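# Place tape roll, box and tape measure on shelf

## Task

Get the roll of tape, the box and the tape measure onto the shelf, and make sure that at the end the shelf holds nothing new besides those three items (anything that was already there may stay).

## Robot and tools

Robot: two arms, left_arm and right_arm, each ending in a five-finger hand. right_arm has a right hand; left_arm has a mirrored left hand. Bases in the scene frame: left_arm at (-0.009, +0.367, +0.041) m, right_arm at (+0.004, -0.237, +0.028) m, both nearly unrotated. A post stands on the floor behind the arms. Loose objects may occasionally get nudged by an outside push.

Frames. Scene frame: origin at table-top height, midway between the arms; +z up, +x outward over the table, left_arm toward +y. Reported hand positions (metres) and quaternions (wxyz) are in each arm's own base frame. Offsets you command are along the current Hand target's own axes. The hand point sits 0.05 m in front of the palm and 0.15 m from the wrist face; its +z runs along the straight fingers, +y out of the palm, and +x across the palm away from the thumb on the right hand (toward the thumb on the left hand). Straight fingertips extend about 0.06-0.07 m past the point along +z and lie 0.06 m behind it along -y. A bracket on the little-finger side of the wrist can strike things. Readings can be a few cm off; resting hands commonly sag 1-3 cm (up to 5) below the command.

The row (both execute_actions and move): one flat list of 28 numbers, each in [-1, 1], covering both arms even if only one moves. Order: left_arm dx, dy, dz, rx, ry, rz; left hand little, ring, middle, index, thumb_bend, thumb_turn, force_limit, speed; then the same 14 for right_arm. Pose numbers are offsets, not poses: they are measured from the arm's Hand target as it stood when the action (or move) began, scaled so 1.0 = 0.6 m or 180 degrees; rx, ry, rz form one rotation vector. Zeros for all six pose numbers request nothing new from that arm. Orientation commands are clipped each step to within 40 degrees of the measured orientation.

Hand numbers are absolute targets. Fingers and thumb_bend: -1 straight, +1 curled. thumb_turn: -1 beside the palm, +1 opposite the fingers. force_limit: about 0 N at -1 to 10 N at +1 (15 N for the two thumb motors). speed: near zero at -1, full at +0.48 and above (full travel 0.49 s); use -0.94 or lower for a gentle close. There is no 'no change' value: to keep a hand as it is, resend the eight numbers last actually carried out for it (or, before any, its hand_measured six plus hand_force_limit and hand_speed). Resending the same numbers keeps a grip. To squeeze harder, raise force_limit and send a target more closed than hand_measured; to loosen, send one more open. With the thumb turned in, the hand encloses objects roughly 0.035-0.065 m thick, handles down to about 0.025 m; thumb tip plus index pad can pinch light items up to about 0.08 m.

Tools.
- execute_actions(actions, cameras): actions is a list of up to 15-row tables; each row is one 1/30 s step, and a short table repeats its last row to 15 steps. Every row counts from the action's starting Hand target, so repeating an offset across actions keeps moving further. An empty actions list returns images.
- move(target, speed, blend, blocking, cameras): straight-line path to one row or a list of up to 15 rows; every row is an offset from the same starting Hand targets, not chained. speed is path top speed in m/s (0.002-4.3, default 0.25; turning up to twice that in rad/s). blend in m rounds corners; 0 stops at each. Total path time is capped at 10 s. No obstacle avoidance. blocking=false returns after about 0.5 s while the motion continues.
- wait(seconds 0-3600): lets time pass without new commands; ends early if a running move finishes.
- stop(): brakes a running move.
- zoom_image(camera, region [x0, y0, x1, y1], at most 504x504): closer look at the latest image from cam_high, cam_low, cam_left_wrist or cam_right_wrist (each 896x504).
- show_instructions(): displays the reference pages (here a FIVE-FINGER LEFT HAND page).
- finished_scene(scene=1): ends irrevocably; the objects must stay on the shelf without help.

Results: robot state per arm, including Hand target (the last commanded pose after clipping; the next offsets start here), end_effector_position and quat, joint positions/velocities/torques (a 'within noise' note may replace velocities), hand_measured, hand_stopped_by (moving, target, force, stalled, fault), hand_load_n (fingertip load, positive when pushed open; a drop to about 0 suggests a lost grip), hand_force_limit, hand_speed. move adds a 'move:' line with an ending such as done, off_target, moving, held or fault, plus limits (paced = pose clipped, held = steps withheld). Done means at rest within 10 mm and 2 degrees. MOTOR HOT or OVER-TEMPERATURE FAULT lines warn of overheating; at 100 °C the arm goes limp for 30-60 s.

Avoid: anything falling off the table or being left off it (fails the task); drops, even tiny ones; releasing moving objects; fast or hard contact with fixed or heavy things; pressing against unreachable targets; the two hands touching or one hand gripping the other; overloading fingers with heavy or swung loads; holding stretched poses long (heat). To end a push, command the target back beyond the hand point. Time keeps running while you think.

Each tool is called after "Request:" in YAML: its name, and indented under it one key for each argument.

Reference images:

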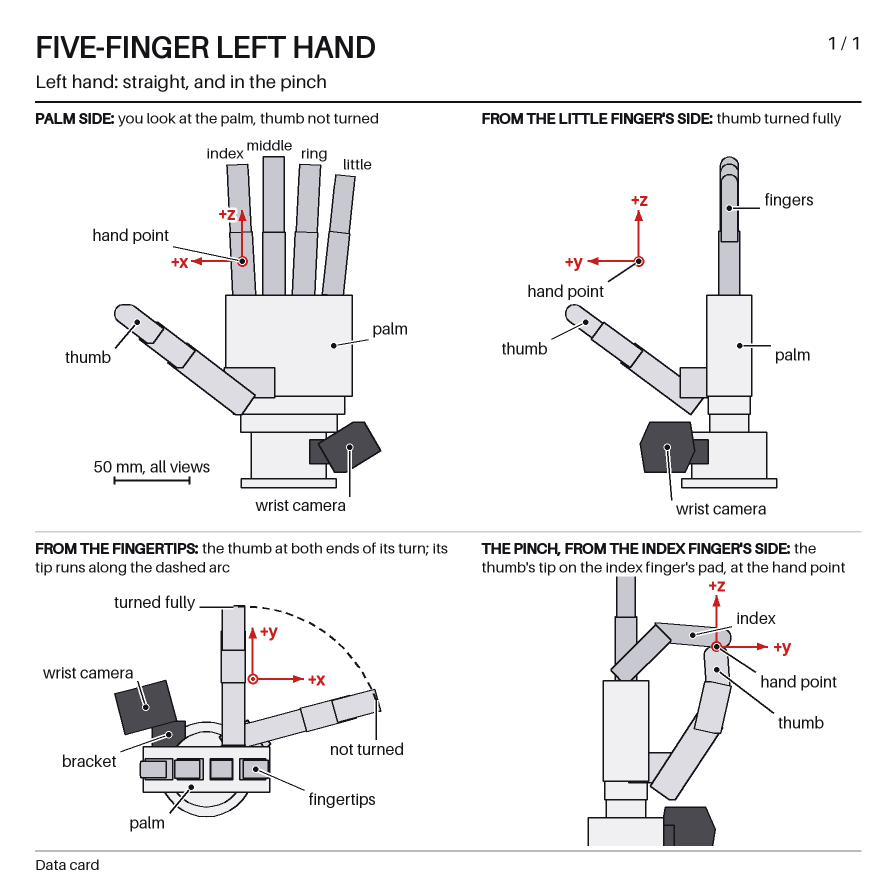

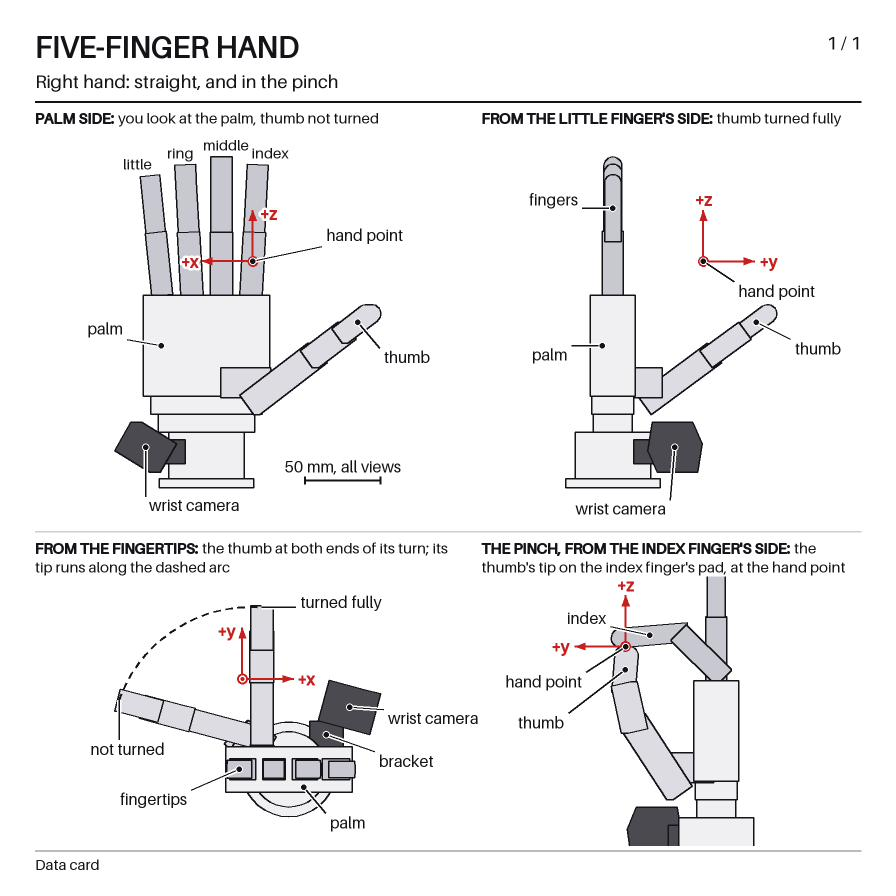

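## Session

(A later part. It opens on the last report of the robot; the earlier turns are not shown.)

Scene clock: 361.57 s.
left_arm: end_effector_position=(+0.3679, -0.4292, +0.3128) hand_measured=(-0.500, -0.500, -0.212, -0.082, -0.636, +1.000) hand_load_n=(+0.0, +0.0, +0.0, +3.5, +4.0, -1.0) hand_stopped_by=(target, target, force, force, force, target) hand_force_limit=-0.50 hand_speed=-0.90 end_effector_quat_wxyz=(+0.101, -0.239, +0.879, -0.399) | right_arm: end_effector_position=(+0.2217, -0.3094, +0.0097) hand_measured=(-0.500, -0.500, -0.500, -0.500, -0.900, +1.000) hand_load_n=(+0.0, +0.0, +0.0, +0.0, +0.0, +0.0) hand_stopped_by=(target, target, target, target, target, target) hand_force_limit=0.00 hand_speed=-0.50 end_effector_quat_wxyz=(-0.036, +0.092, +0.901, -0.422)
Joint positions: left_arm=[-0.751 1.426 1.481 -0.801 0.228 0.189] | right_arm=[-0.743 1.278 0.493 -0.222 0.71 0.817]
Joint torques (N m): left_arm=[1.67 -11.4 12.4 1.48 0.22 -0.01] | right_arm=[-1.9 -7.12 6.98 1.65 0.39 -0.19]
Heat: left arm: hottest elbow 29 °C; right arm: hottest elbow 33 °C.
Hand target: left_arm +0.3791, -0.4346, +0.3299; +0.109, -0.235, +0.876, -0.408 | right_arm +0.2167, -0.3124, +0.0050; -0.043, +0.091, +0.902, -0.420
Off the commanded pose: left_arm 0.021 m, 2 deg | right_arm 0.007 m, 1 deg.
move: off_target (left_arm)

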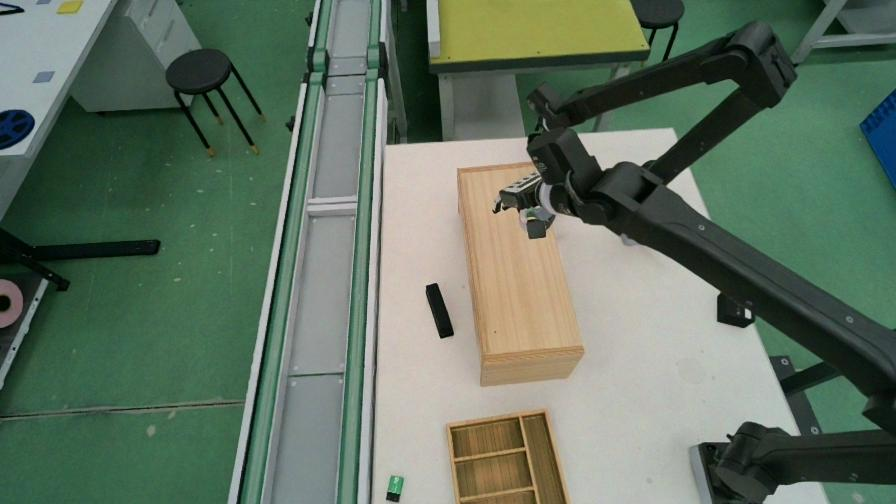

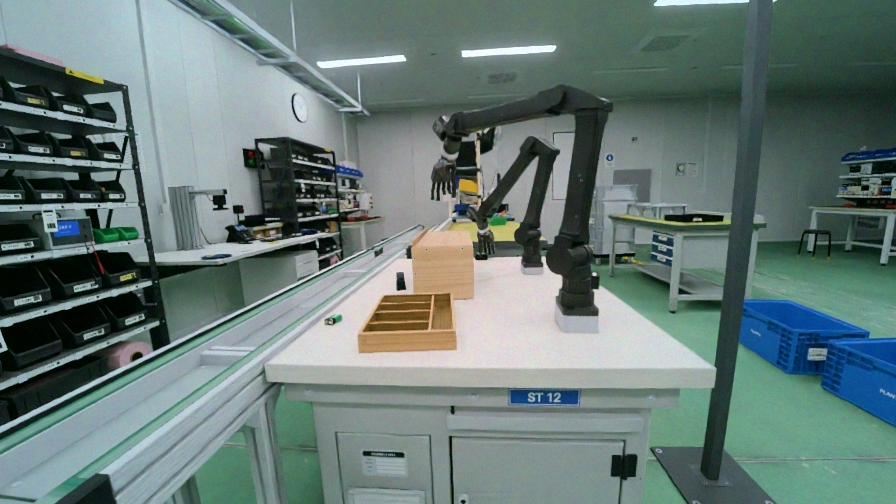

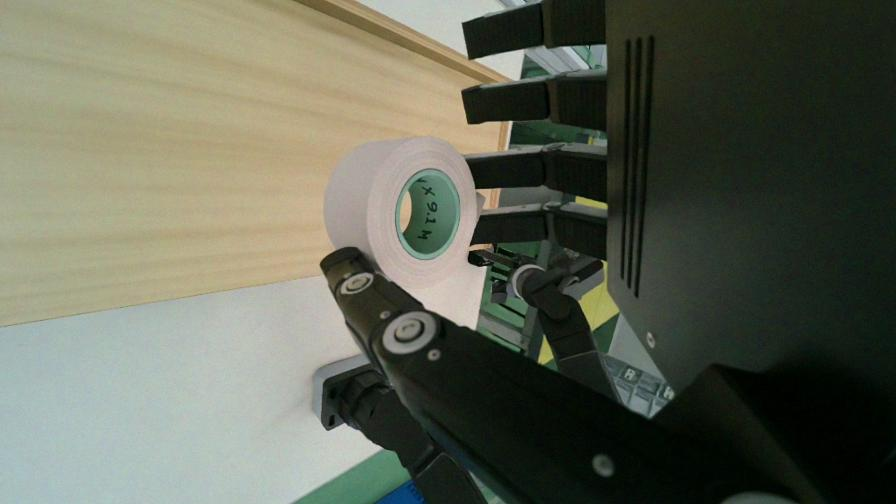

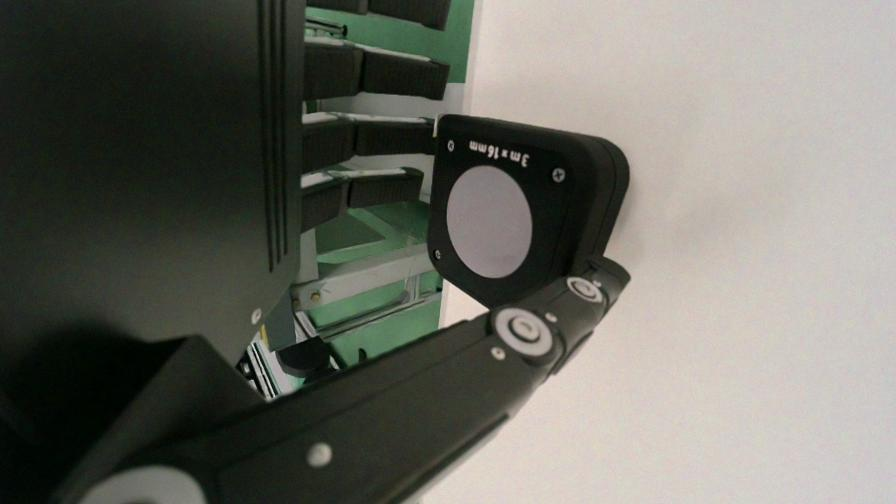

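Request:
move:
  target: [-0.0145,0.1147,0.107,0,0,0,-0.5,-0.5,0.1,0.1,-0.3,1,-0.5,-0.9,-0.0102,0.0157,0.0127,0,0,0,-0.5,-0.5,-0.5,-0.5,-0.9,1,0,-0.5]
  cameras: ["all"]
  speed: 0.08

Scene clock: 376.83 s.
left_arm: end_effector_position=(+0.3802, -0.4359, +0.2445) hand_measured=(-0.500, -0.500, -0.212, -0.082, -0.636, +1.000) hand_load_n=(+0.0, +0.0, +0.0, +3.0, +4.0, -1.0) hand_stopped_by=(target, target, force, force, force, target) hand_force_limit=-0.50 hand_speed=-0.90 end_effector_quat_wxyz=(+0.107, -0.233, +0.876, -0.409) | right_arm: end_effector_position=(+0.2243, -0.3119, -0.0034) hand_measured=(-0.500, -0.500, -0.500, -0.500, -0.900, +1.000) hand_load_n=(+0.0, +0.0, +0.5, +0.0, +0.0, +0.0) hand_stopped_by=(target, target, target, target, target, target) hand_force_limit=0.00 hand_speed=-0.50 end_effector_quat_wxyz=(-0.040, +0.090, +0.902, -0.420)
Joint positions: left_arm=[-0.743 1.454 1.322 -0.59 0.238 0.199] | right_arm=[-0.743 1.33 0.493 -0.178 0.71 0.817]
Joint torques (N m): left_arm=[2.2 -11.63 8.47 2.85 0.22 0.01] | right_arm=[-1.2 -7.65 6.75 1.59 0.64 -0.07]
Heat: left arm: hottest elbow 33 °C; right arm: hottest elbow 32 °C.
Hand target: left_arm +0.3889, -0.4345, +0.2359; +0.109, -0.235, +0.876, -0.408 | right_arm +0.2228, -0.3135, -0.0071; -0.042, +0.091, +0.902, -0.420
Off the commanded pose: left_arm 0.012 m, 0 deg | right_arm 0.004 m, 0 deg.
move: off_target (left_arm)

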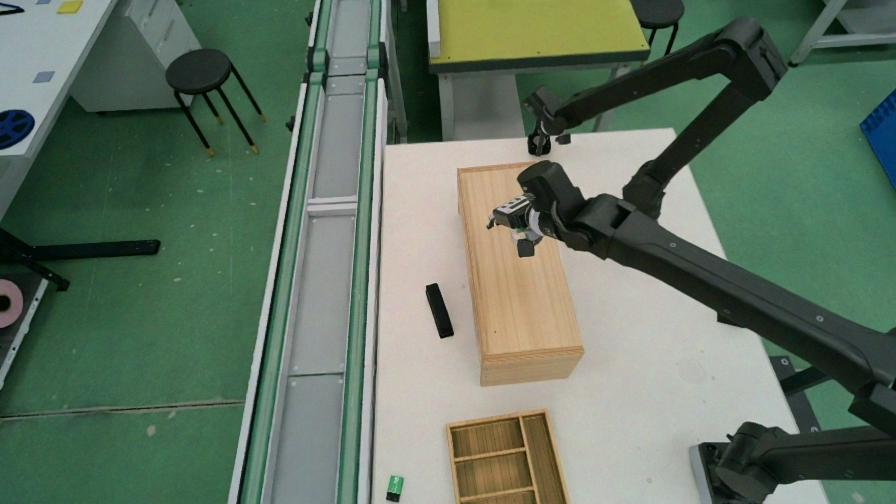

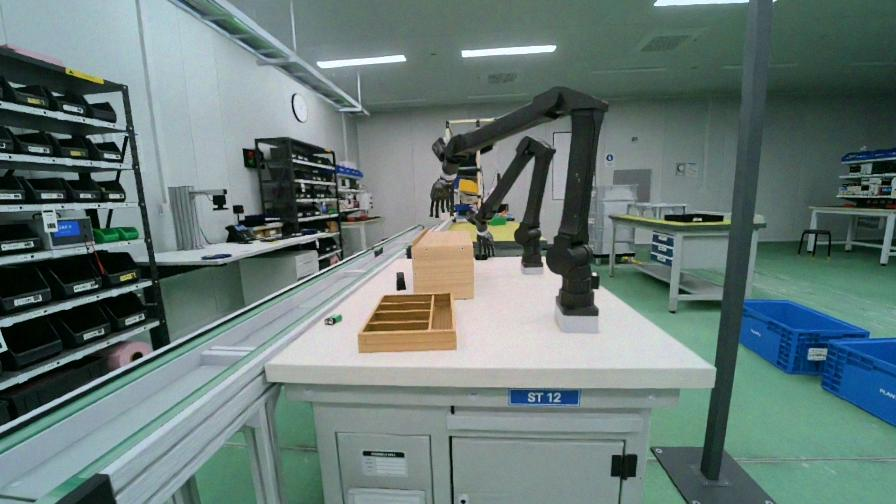

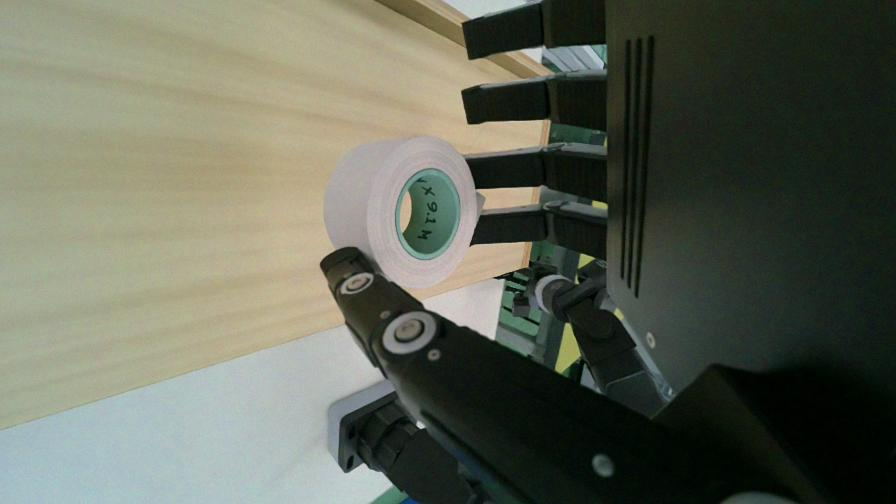

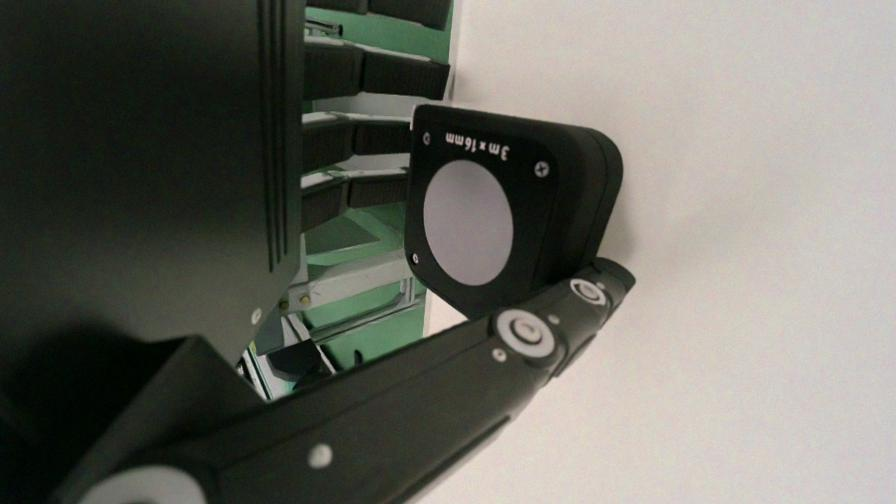

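Request:
move:
  target: [0,0.0575,0.0482,0,0,0,-0.5,-0.5,0.1,0.1,-0.3,1,-0.5,-0.9,0,0,0,0,0,0,-0.5,-0.5,0.15,0.15,-0.2,1,0,-0.9]
  cameras: ["cam_low","cam_left_wrist","cam_right_wrist"]
  speed: 0.06

Scene clock: 386.93 s.
left_arm: end_effector_position=(+0.3809, -0.4365, +0.2008) hand_measured=(-0.500, -0.500, -0.212, -0.082, -0.636, +1.000) hand_load_n=(+0.0, +0.0, +0.0, +3.0, +3.5, -1.0) hand_stopped_by=(target, target, force, force, force, target) hand_force_limit=-0.50 hand_speed=-0.90 end_effector_quat_wxyz=(+0.107, -0.233, +0.875, -0.410) | right_arm: end_effector_position=(+0.2247, -0.3146, -0.0014) hand_measured=(-0.500, -0.500, -0.280, -0.270, -0.792, +1.000) hand_load_n=(+0.0, +0.0, +5.0, +5.5, +8.5, +0.5) hand_stopped_by=(target, target, force, force, force, target) hand_force_limit=0.00 hand_speed=-0.90 end_effector_quat_wxyz=(-0.039, +0.093, +0.899, -0.426)
Joint positions: left_arm=[-0.743 1.477 1.229 -0.471 0.238 0.199] | right_arm=[-0.743 1.33 0.493 -0.167 0.719 0.817]
Joint torques (N m): left_arm=[2.14 -11.4 8.21 2.92 0.23 0.01] | right_arm=[-1.03 -7.59 6.79 1.17 0.24 -0.07]
Heat: left arm: hottest elbow 32 °C; right arm: hottest elbow 32 °C.
Hand target: left_arm +0.3889, -0.4344, +0.1910; +0.109, -0.235, +0.876, -0.408 | right_arm +0.2227, -0.3135, -0.0071; -0.043, +0.091, +0.902, -0.420
Off the commanded pose: left_arm 0.013 m, 0 deg | right_arm 0.006 m, 1 deg.
move: off_target (left_arm)

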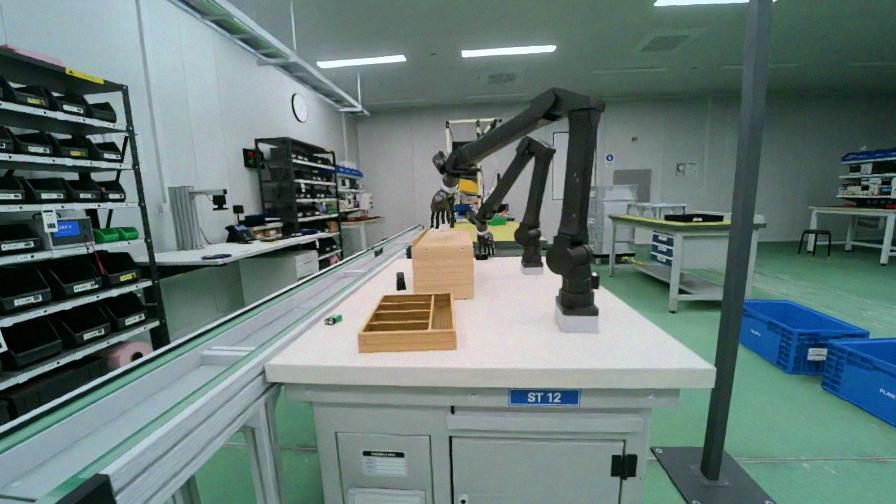

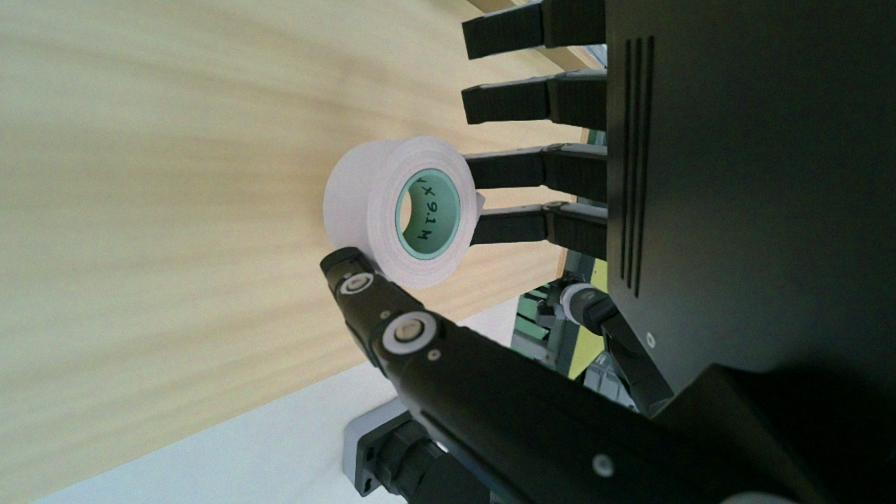

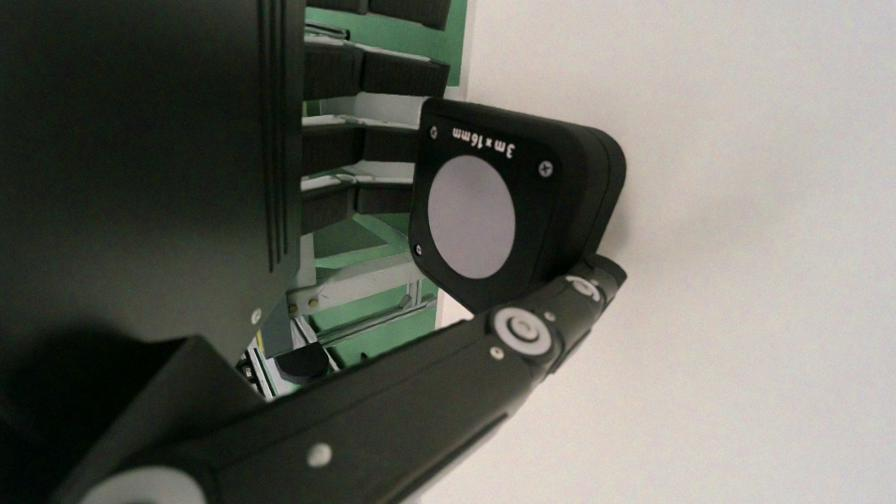

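Request:
zoom_image:
  camera: "cam_left_wrist"
  region: [240, 100, 540, 300]

Request:
zoom_image:
  camera: "cam_low"
  region: [400, 170, 500, 270]

Scaled by 1.680.

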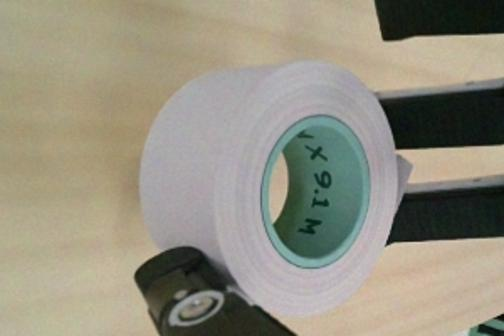

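Scaled by 5.040.

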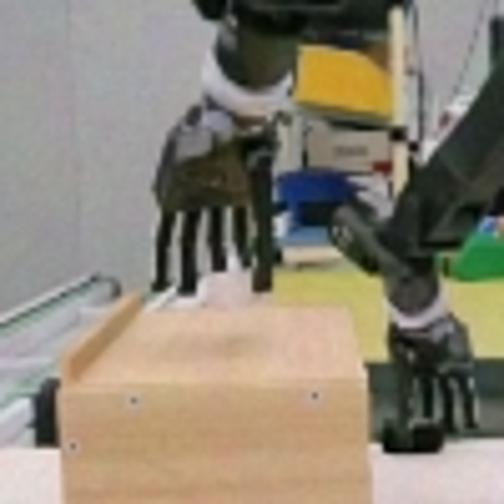

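Request:
move:
  target: [0,0.0255,0.0214,0,0,0,-0.5,-0.5,0.1,0.1,-0.3,1,-0.5,-0.9,0,-0.1022,-0.0857,0,0,0,-0.5,-0.5,0.15,0.15,-0.2,1,0,-0.9]
  cameras: ["all"]
  speed: 0.06

Request:
zoom_image:
  camera: "cam_low"
  region: [400, 170, 500, 270]

Scene clock: 396.00 s.
left_arm: end_effector_position=(+0.3815, -0.4371, +0.1833) hand_measured=(-0.500, -0.500, -0.212, -0.082, -0.636, +1.000) hand_load_n=(+0.0, +0.0, +0.0, +3.5, +3.5, -1.0) hand_stopped_by=(target, target, force, force, force, target) hand_force_limit=-0.50 hand_speed=-0.90 end_effector_quat_wxyz=(+0.108, -0.233, +0.874, -0.412) | right_arm: end_effector_position=(+0.2085, -0.2982, +0.0480) hand_measured=(-0.500, -0.500, -0.280, -0.270, -0.792, +1.000) hand_load_n=(+0.0, +0.0, +4.5, +5.0, +8.5, +1.0) hand_stopped_by=(target, target, force, force, force, target) hand_force_limit=0.00 hand_speed=-0.90 end_effector_quat_wxyz=(-0.061, +0.081, +0.909, -0.405)
Joint positions: left_arm=[-0.743 1.49 1.194 -0.419 0.238 0.199] | right_arm=[-0.743 1.155 0.554 -0.471 0.714 0.817]
Joint torques (N m): left_arm=[2.2 -11.58 7.99 2.91 0.23 0.01] | right_arm=[-1.2 -8.64 11.33 0.69 0.52 -0.09]
Heat: left arm: hottest elbow 32 °C; right arm: hottest elbow 32 °C.
Hand target: left_arm +0.3889, -0.4345, +0.1711; +0.109, -0.235, +0.875, -0.408 | right_arm +0.2229, -0.3137, +0.0731; -0.042, +0.091, +0.902, -0.420
Off the commanded pose: left_arm 0.015 m, 1 deg | right_arm 0.033 m, 3 deg.
move: off_target (left_arm, right_arm)

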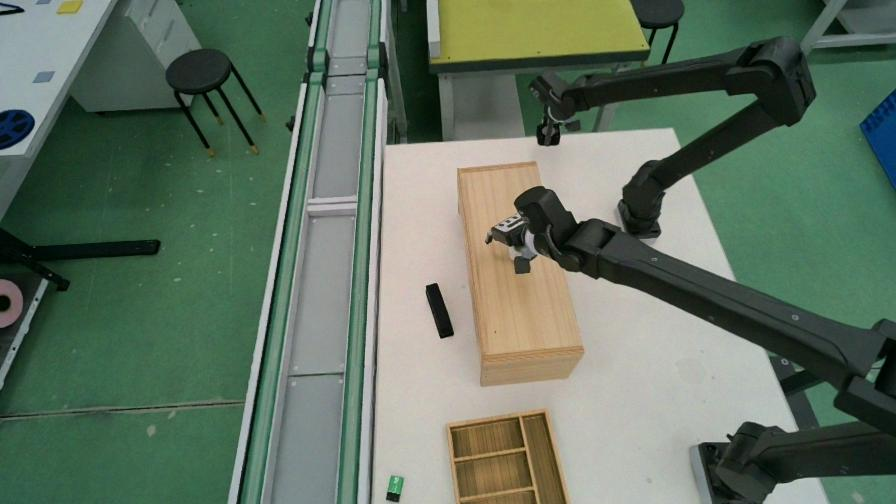

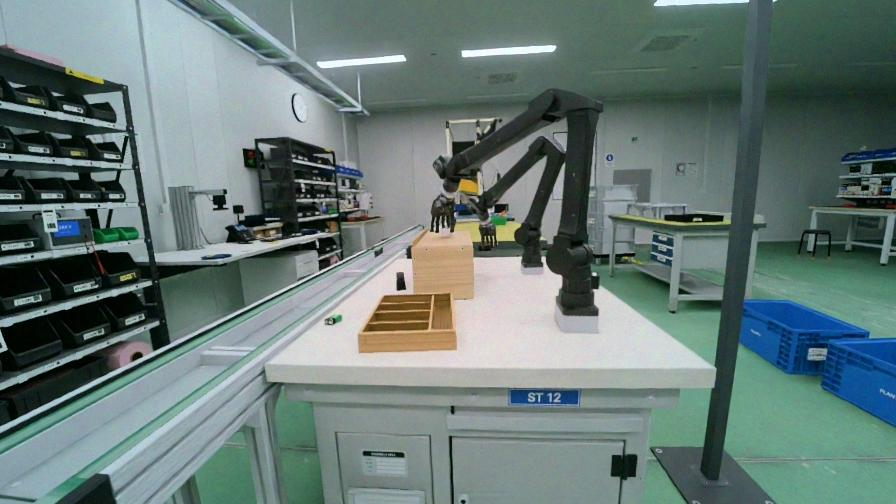

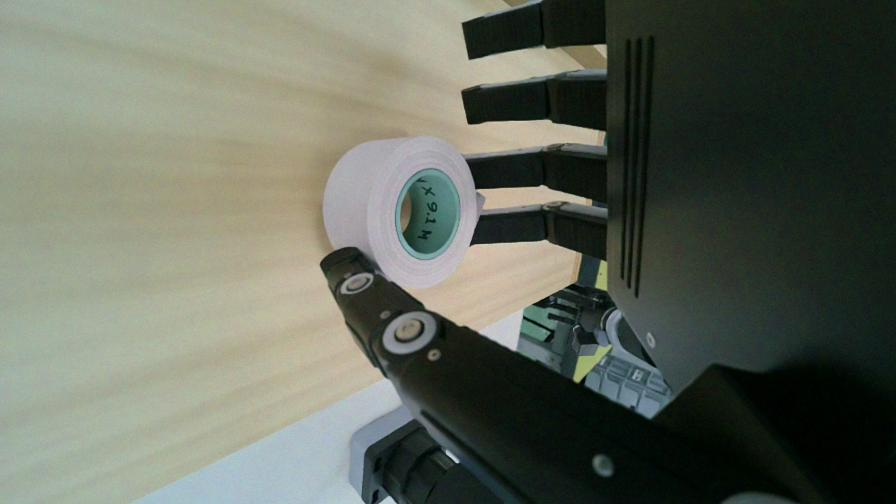

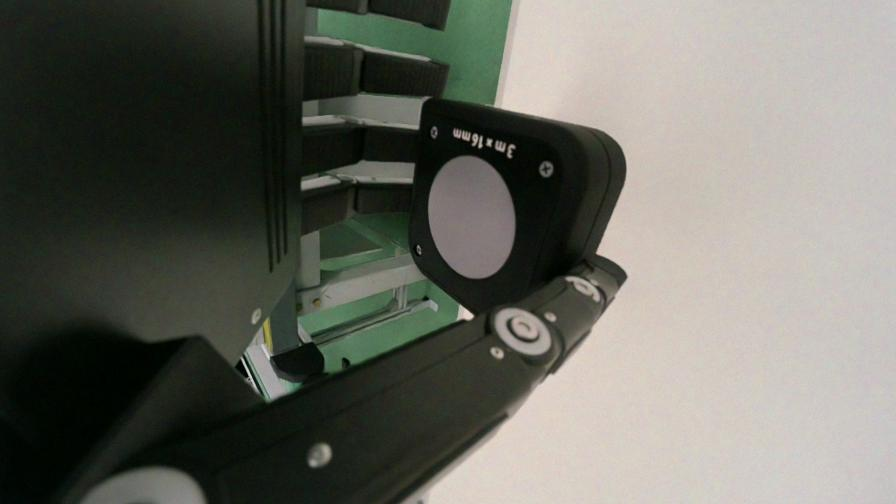

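Scaled by 5.040.

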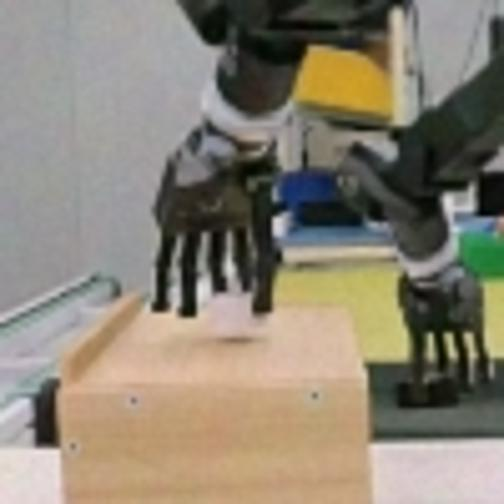

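Request:
move:
  target: [0,0.0115,0.0097,0,0,0,-0.5,-0.5,0.1,0.1,-0.3,1,-0.5,-0.9,0.0098,-0.1867,-0.2963,0,-0.217,-0.1822,-0.5,-0.5,0.15,0.15,-0.2,1,0,-0.9]
  cameras: ["all"]
  speed: 0.12

Request:
zoom_image:
  camera: "cam_low"
  region: [400, 170, 500, 270]

Scene clock: 408.67 s.
left_arm: end_effector_position=(+0.3817, -0.4373, +0.1748) hand_measured=(-0.500, -0.500, -0.212, -0.082, -0.636, +1.000) hand_load_n=(+0.0, +0.0, +0.0, +3.0, +3.5, -1.0) hand_stopped_by=(target, target, force, force, force, target) hand_force_limit=-0.50 hand_speed=-0.90 end_effector_quat_wxyz=(+0.108, -0.232, +0.874, -0.412) | right_arm: end_effector_position=(+0.2286, -0.2384, +0.2377) hand_measured=(-0.500, -0.500, -0.280, -0.270, -0.792, +1.000) hand_load_n=(+0.0, +0.0, +4.5, +5.0, +8.5, +1.0) hand_stopped_by=(target, target, force, force, force, target) hand_force_limit=0.00 hand_speed=-0.90 end_effector_quat_wxyz=(+0.137, -0.310, +0.866, -0.367)
Joint positions: left_arm=[-0.743 1.497 1.178 -0.395 0.238 0.199] | right_arm=[-0.915 0.769 0.832 -0.83 -0.033 -0.017]
Joint torques (N m): left_arm=[2.49 -11.22 7.9 2.84 0.23 0] | right_arm=[-2.2 -5.07 14 1.26 -0.15 -0.17]
Heat: left arm: hottest elbow 31 °C; right arm: hottest elbow 34 °C.
Hand target: left_arm +0.3889, -0.4344, +0.1619; +0.109, -0.235, +0.876, -0.408 | right_arm +0.2299, -0.2497, +0.2730; +0.143, -0.306, +0.853, -0.397
Off the commanded pose: left_arm 0.015 m, 1 deg | right_arm 0.037 m, 4 deg.
move: off_target (left_arm, right_arm)

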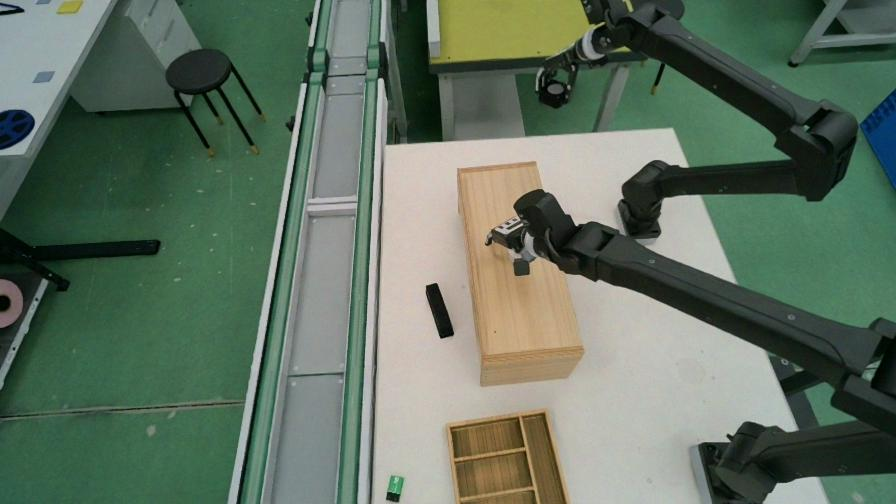

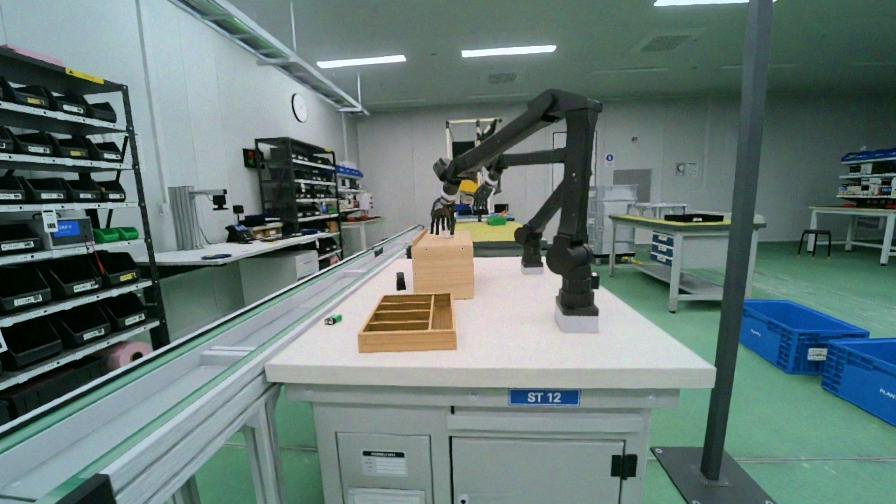

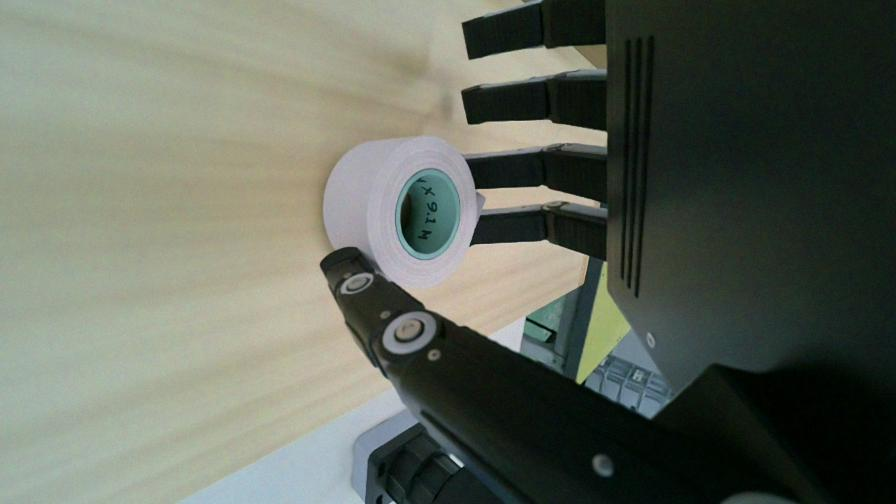

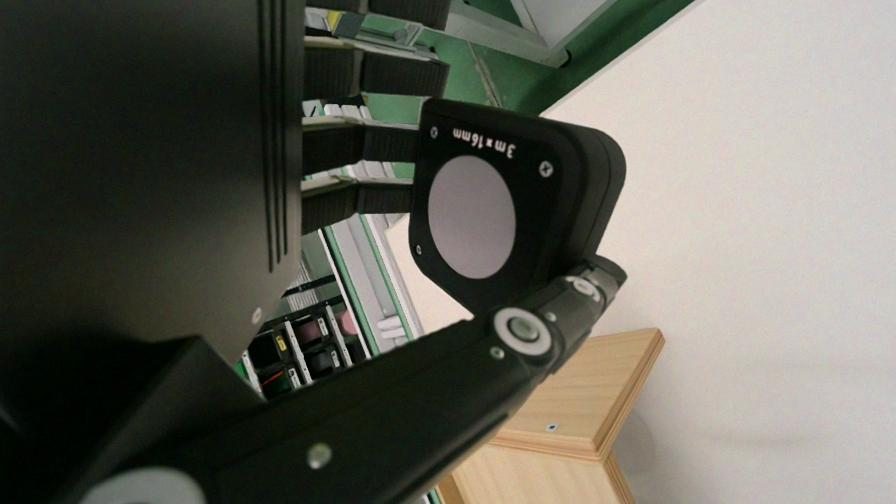

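Scaled by 5.040.

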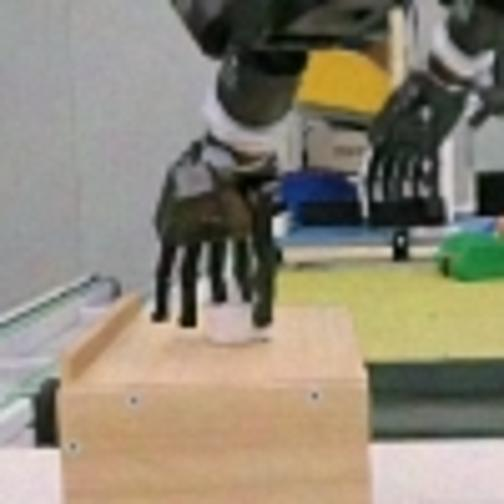

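Request:
zoom_image:
  camera: "cam_left_wrist"
  region: [240, 100, 540, 300]

Request:
move:
  target: [0,0.0064,0.0054,0,0,0,-0.5,-0.5,0.1,0.1,-0.3,1,-0.5,-0.9,0,0,0,0,0,0,-0.5,-0.5,0.15,0.15,-0.2,1,0,-0.9]
  cameras: ["cam_low","cam_left_wrist"]
  speed: 0.03

Request:
zoom_image:
  camera: "cam_low"
  region: [420, 200, 480, 260]

Request:
zoom_image:
  camera: "cam_left_wrist"
  region: [240, 100, 540, 300]

Scaled by 1.680.

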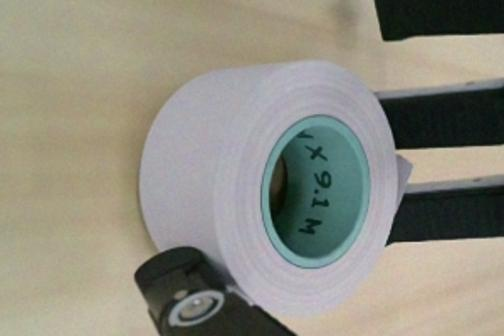

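Scene clock: 413.03 s.
left_arm: end_effector_position=(+0.3827, -0.4381, +0.1729) hand_measured=(-0.500, -0.500, -0.212, -0.082, -0.636, +1.000) hand_load_n=(+0.0, +0.0, +0.0, +3.5, +4.0, -1.0) hand_stopped_by=(target, target, force, force, force, target) hand_force_limit=-0.50 hand_speed=-0.90 end_effector_quat_wxyz=(+0.110, -0.232, +0.873, -0.415) | right_arm: end_effector_position=(+0.2285, -0.2384, +0.2377) hand_measured=(-0.500, -0.500, -0.280, -0.270, -0.792, +1.000) hand_load_n=(+0.0, +0.0, +4.5, +5.0, +8.0, +1.0) hand_stopped_by=(target, target, force, force, force, target) hand_force_limit=0.00 hand_speed=-0.90 end_effector_quat_wxyz=(+0.137, -0.310, +0.866, -0.367)
Joint positions: left_arm=[-0.742 1.499 1.172 -0.38 0.239 0.199] | right_arm=[-0.915 0.769 0.832 -0.83 -0.033 -0.018]
Joint torques (N m): left_arm=[2.26 -11.4 7.76 2.88 0.21 0.01] | right_arm=[-1.96 -4.89 14.01 1.24 -0.14 -0.17]
Heat: left arm: hottest elbow 31 °C; right arm: hottest elbow 36 °C.
Hand target: left_arm +0.3890, -0.4344, +0.1568; +0.109, -0.235, +0.876, -0.408 | right_arm +0.2298, -0.2497, +0.2730; +0.143, -0.306, +0.853, -0.397
Off the commanded pose: left_arm 0.018 m, 1 deg | right_arm 0.037 m, 4 deg.
move: off_target (left_arm)

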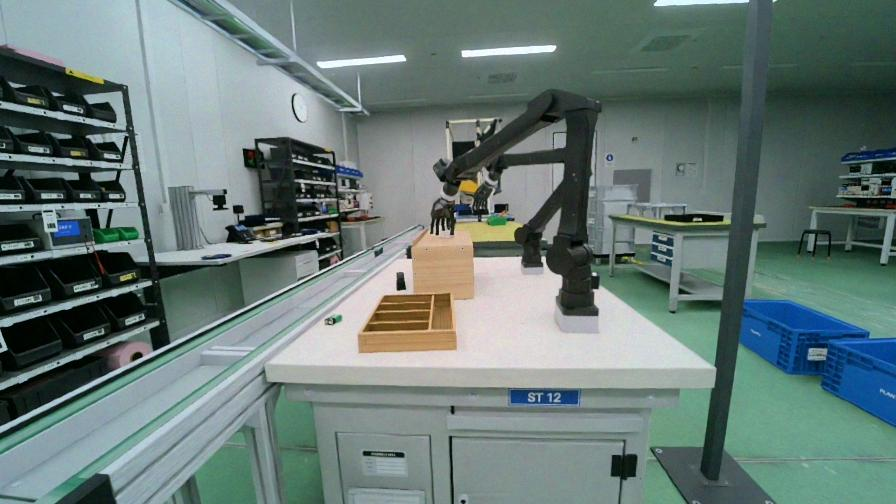

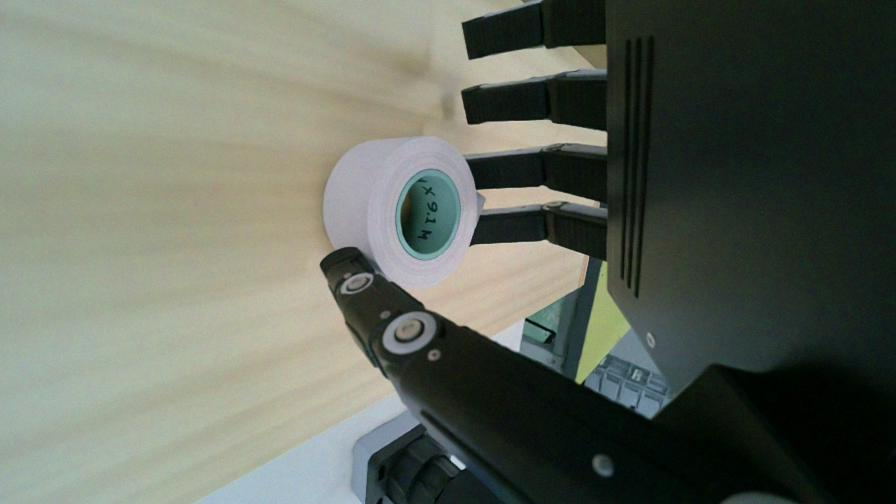

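Scaled by 8.400.

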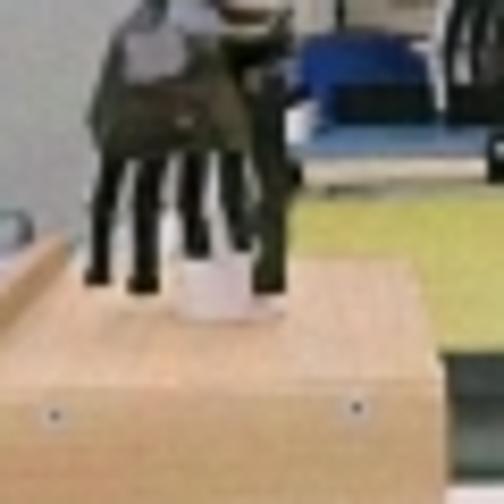

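Scaled by 1.680.

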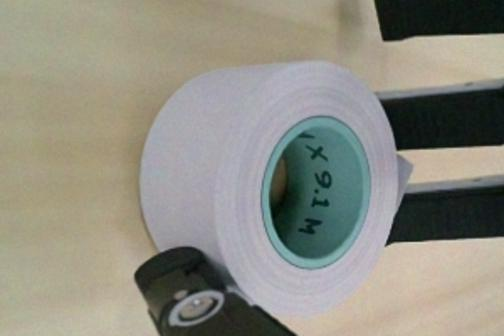

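Request:
move:
  target: [0,0,0,0,0,0,-0.5,-0.5,-0.55,-0.55,-0.85,1,-0.5,-0.85,0,0,0,0,0,0,-0.5,-0.5,0.15,0.15,-0.2,1,0,-0.9]
  cameras: ["cam_left_wrist"]
  speed: 0.03

Scene clock: 417.40 s.
left_arm: end_effector_position=(+0.3827, -0.4381, +0.1725) hand_measured=(-0.500, -0.500, -0.550, -0.550, -0.850, +1.000) hand_load_n=(+0.0, +0.0, +0.0, +0.0, +0.0, +0.5) hand_stopped_by=(target, target, target, target, target, target) hand_force_limit=-0.50 hand_speed=-0.85 end_effector_quat_wxyz=(+0.110, -0.232, +0.873, -0.415) | right_arm: end_effector_position=(+0.2285, -0.2384, +0.2377) hand_measured=(-0.500, -0.500, -0.280, -0.270, -0.792, +1.000) hand_load_n=(+0.0, +0.0, +4.5, +5.0, +8.5, +0.5) hand_stopped_by=(target, target, force, force, force, target) hand_force_limit=0.00 hand_speed=-0.90 end_effector_quat_wxyz=(+0.137, -0.310, +0.866, -0.367)
Joint positions: left_arm=[-0.742 1.5 1.172 -0.38 0.239 0.199] | right_arm=[-0.915 0.769 0.832 -0.83 -0.033 -0.018]
Joint torques (N m): left_arm=[2.02 -11.05 7.76 2.85 0.19 0.03] | right_arm=[-1.96 -4.84 13.97 1.29 -0.15 -0.16]
Heat: left arm: hottest elbow 31 °C; right arm: hottest elbow 37 °C.
Hand target: left_arm +0.3890, -0.4344, +0.1568; +0.109, -0.235, +0.876, -0.408 | right_arm +0.2298, -0.2497, +0.2730; +0.143, -0.306, +0.853, -0.397
Off the commanded pose: left_arm 0.017 m, 1 deg | right_arm 0.037 m, 4 deg.
move: done

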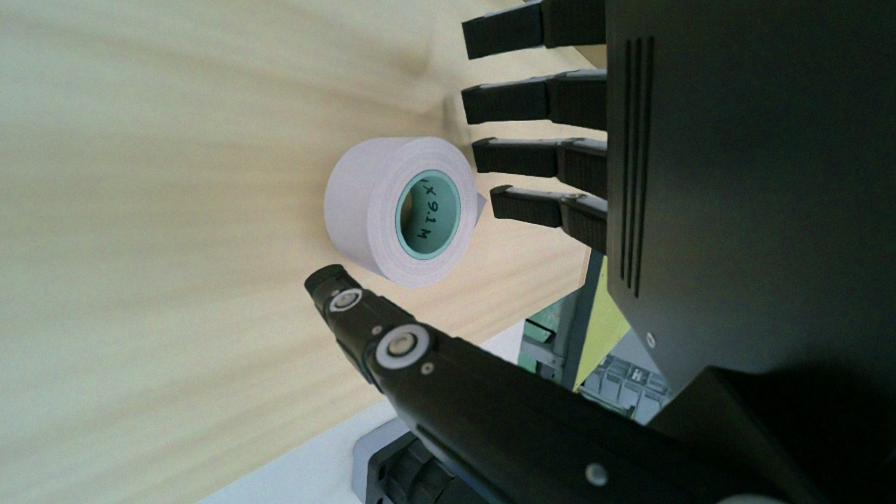

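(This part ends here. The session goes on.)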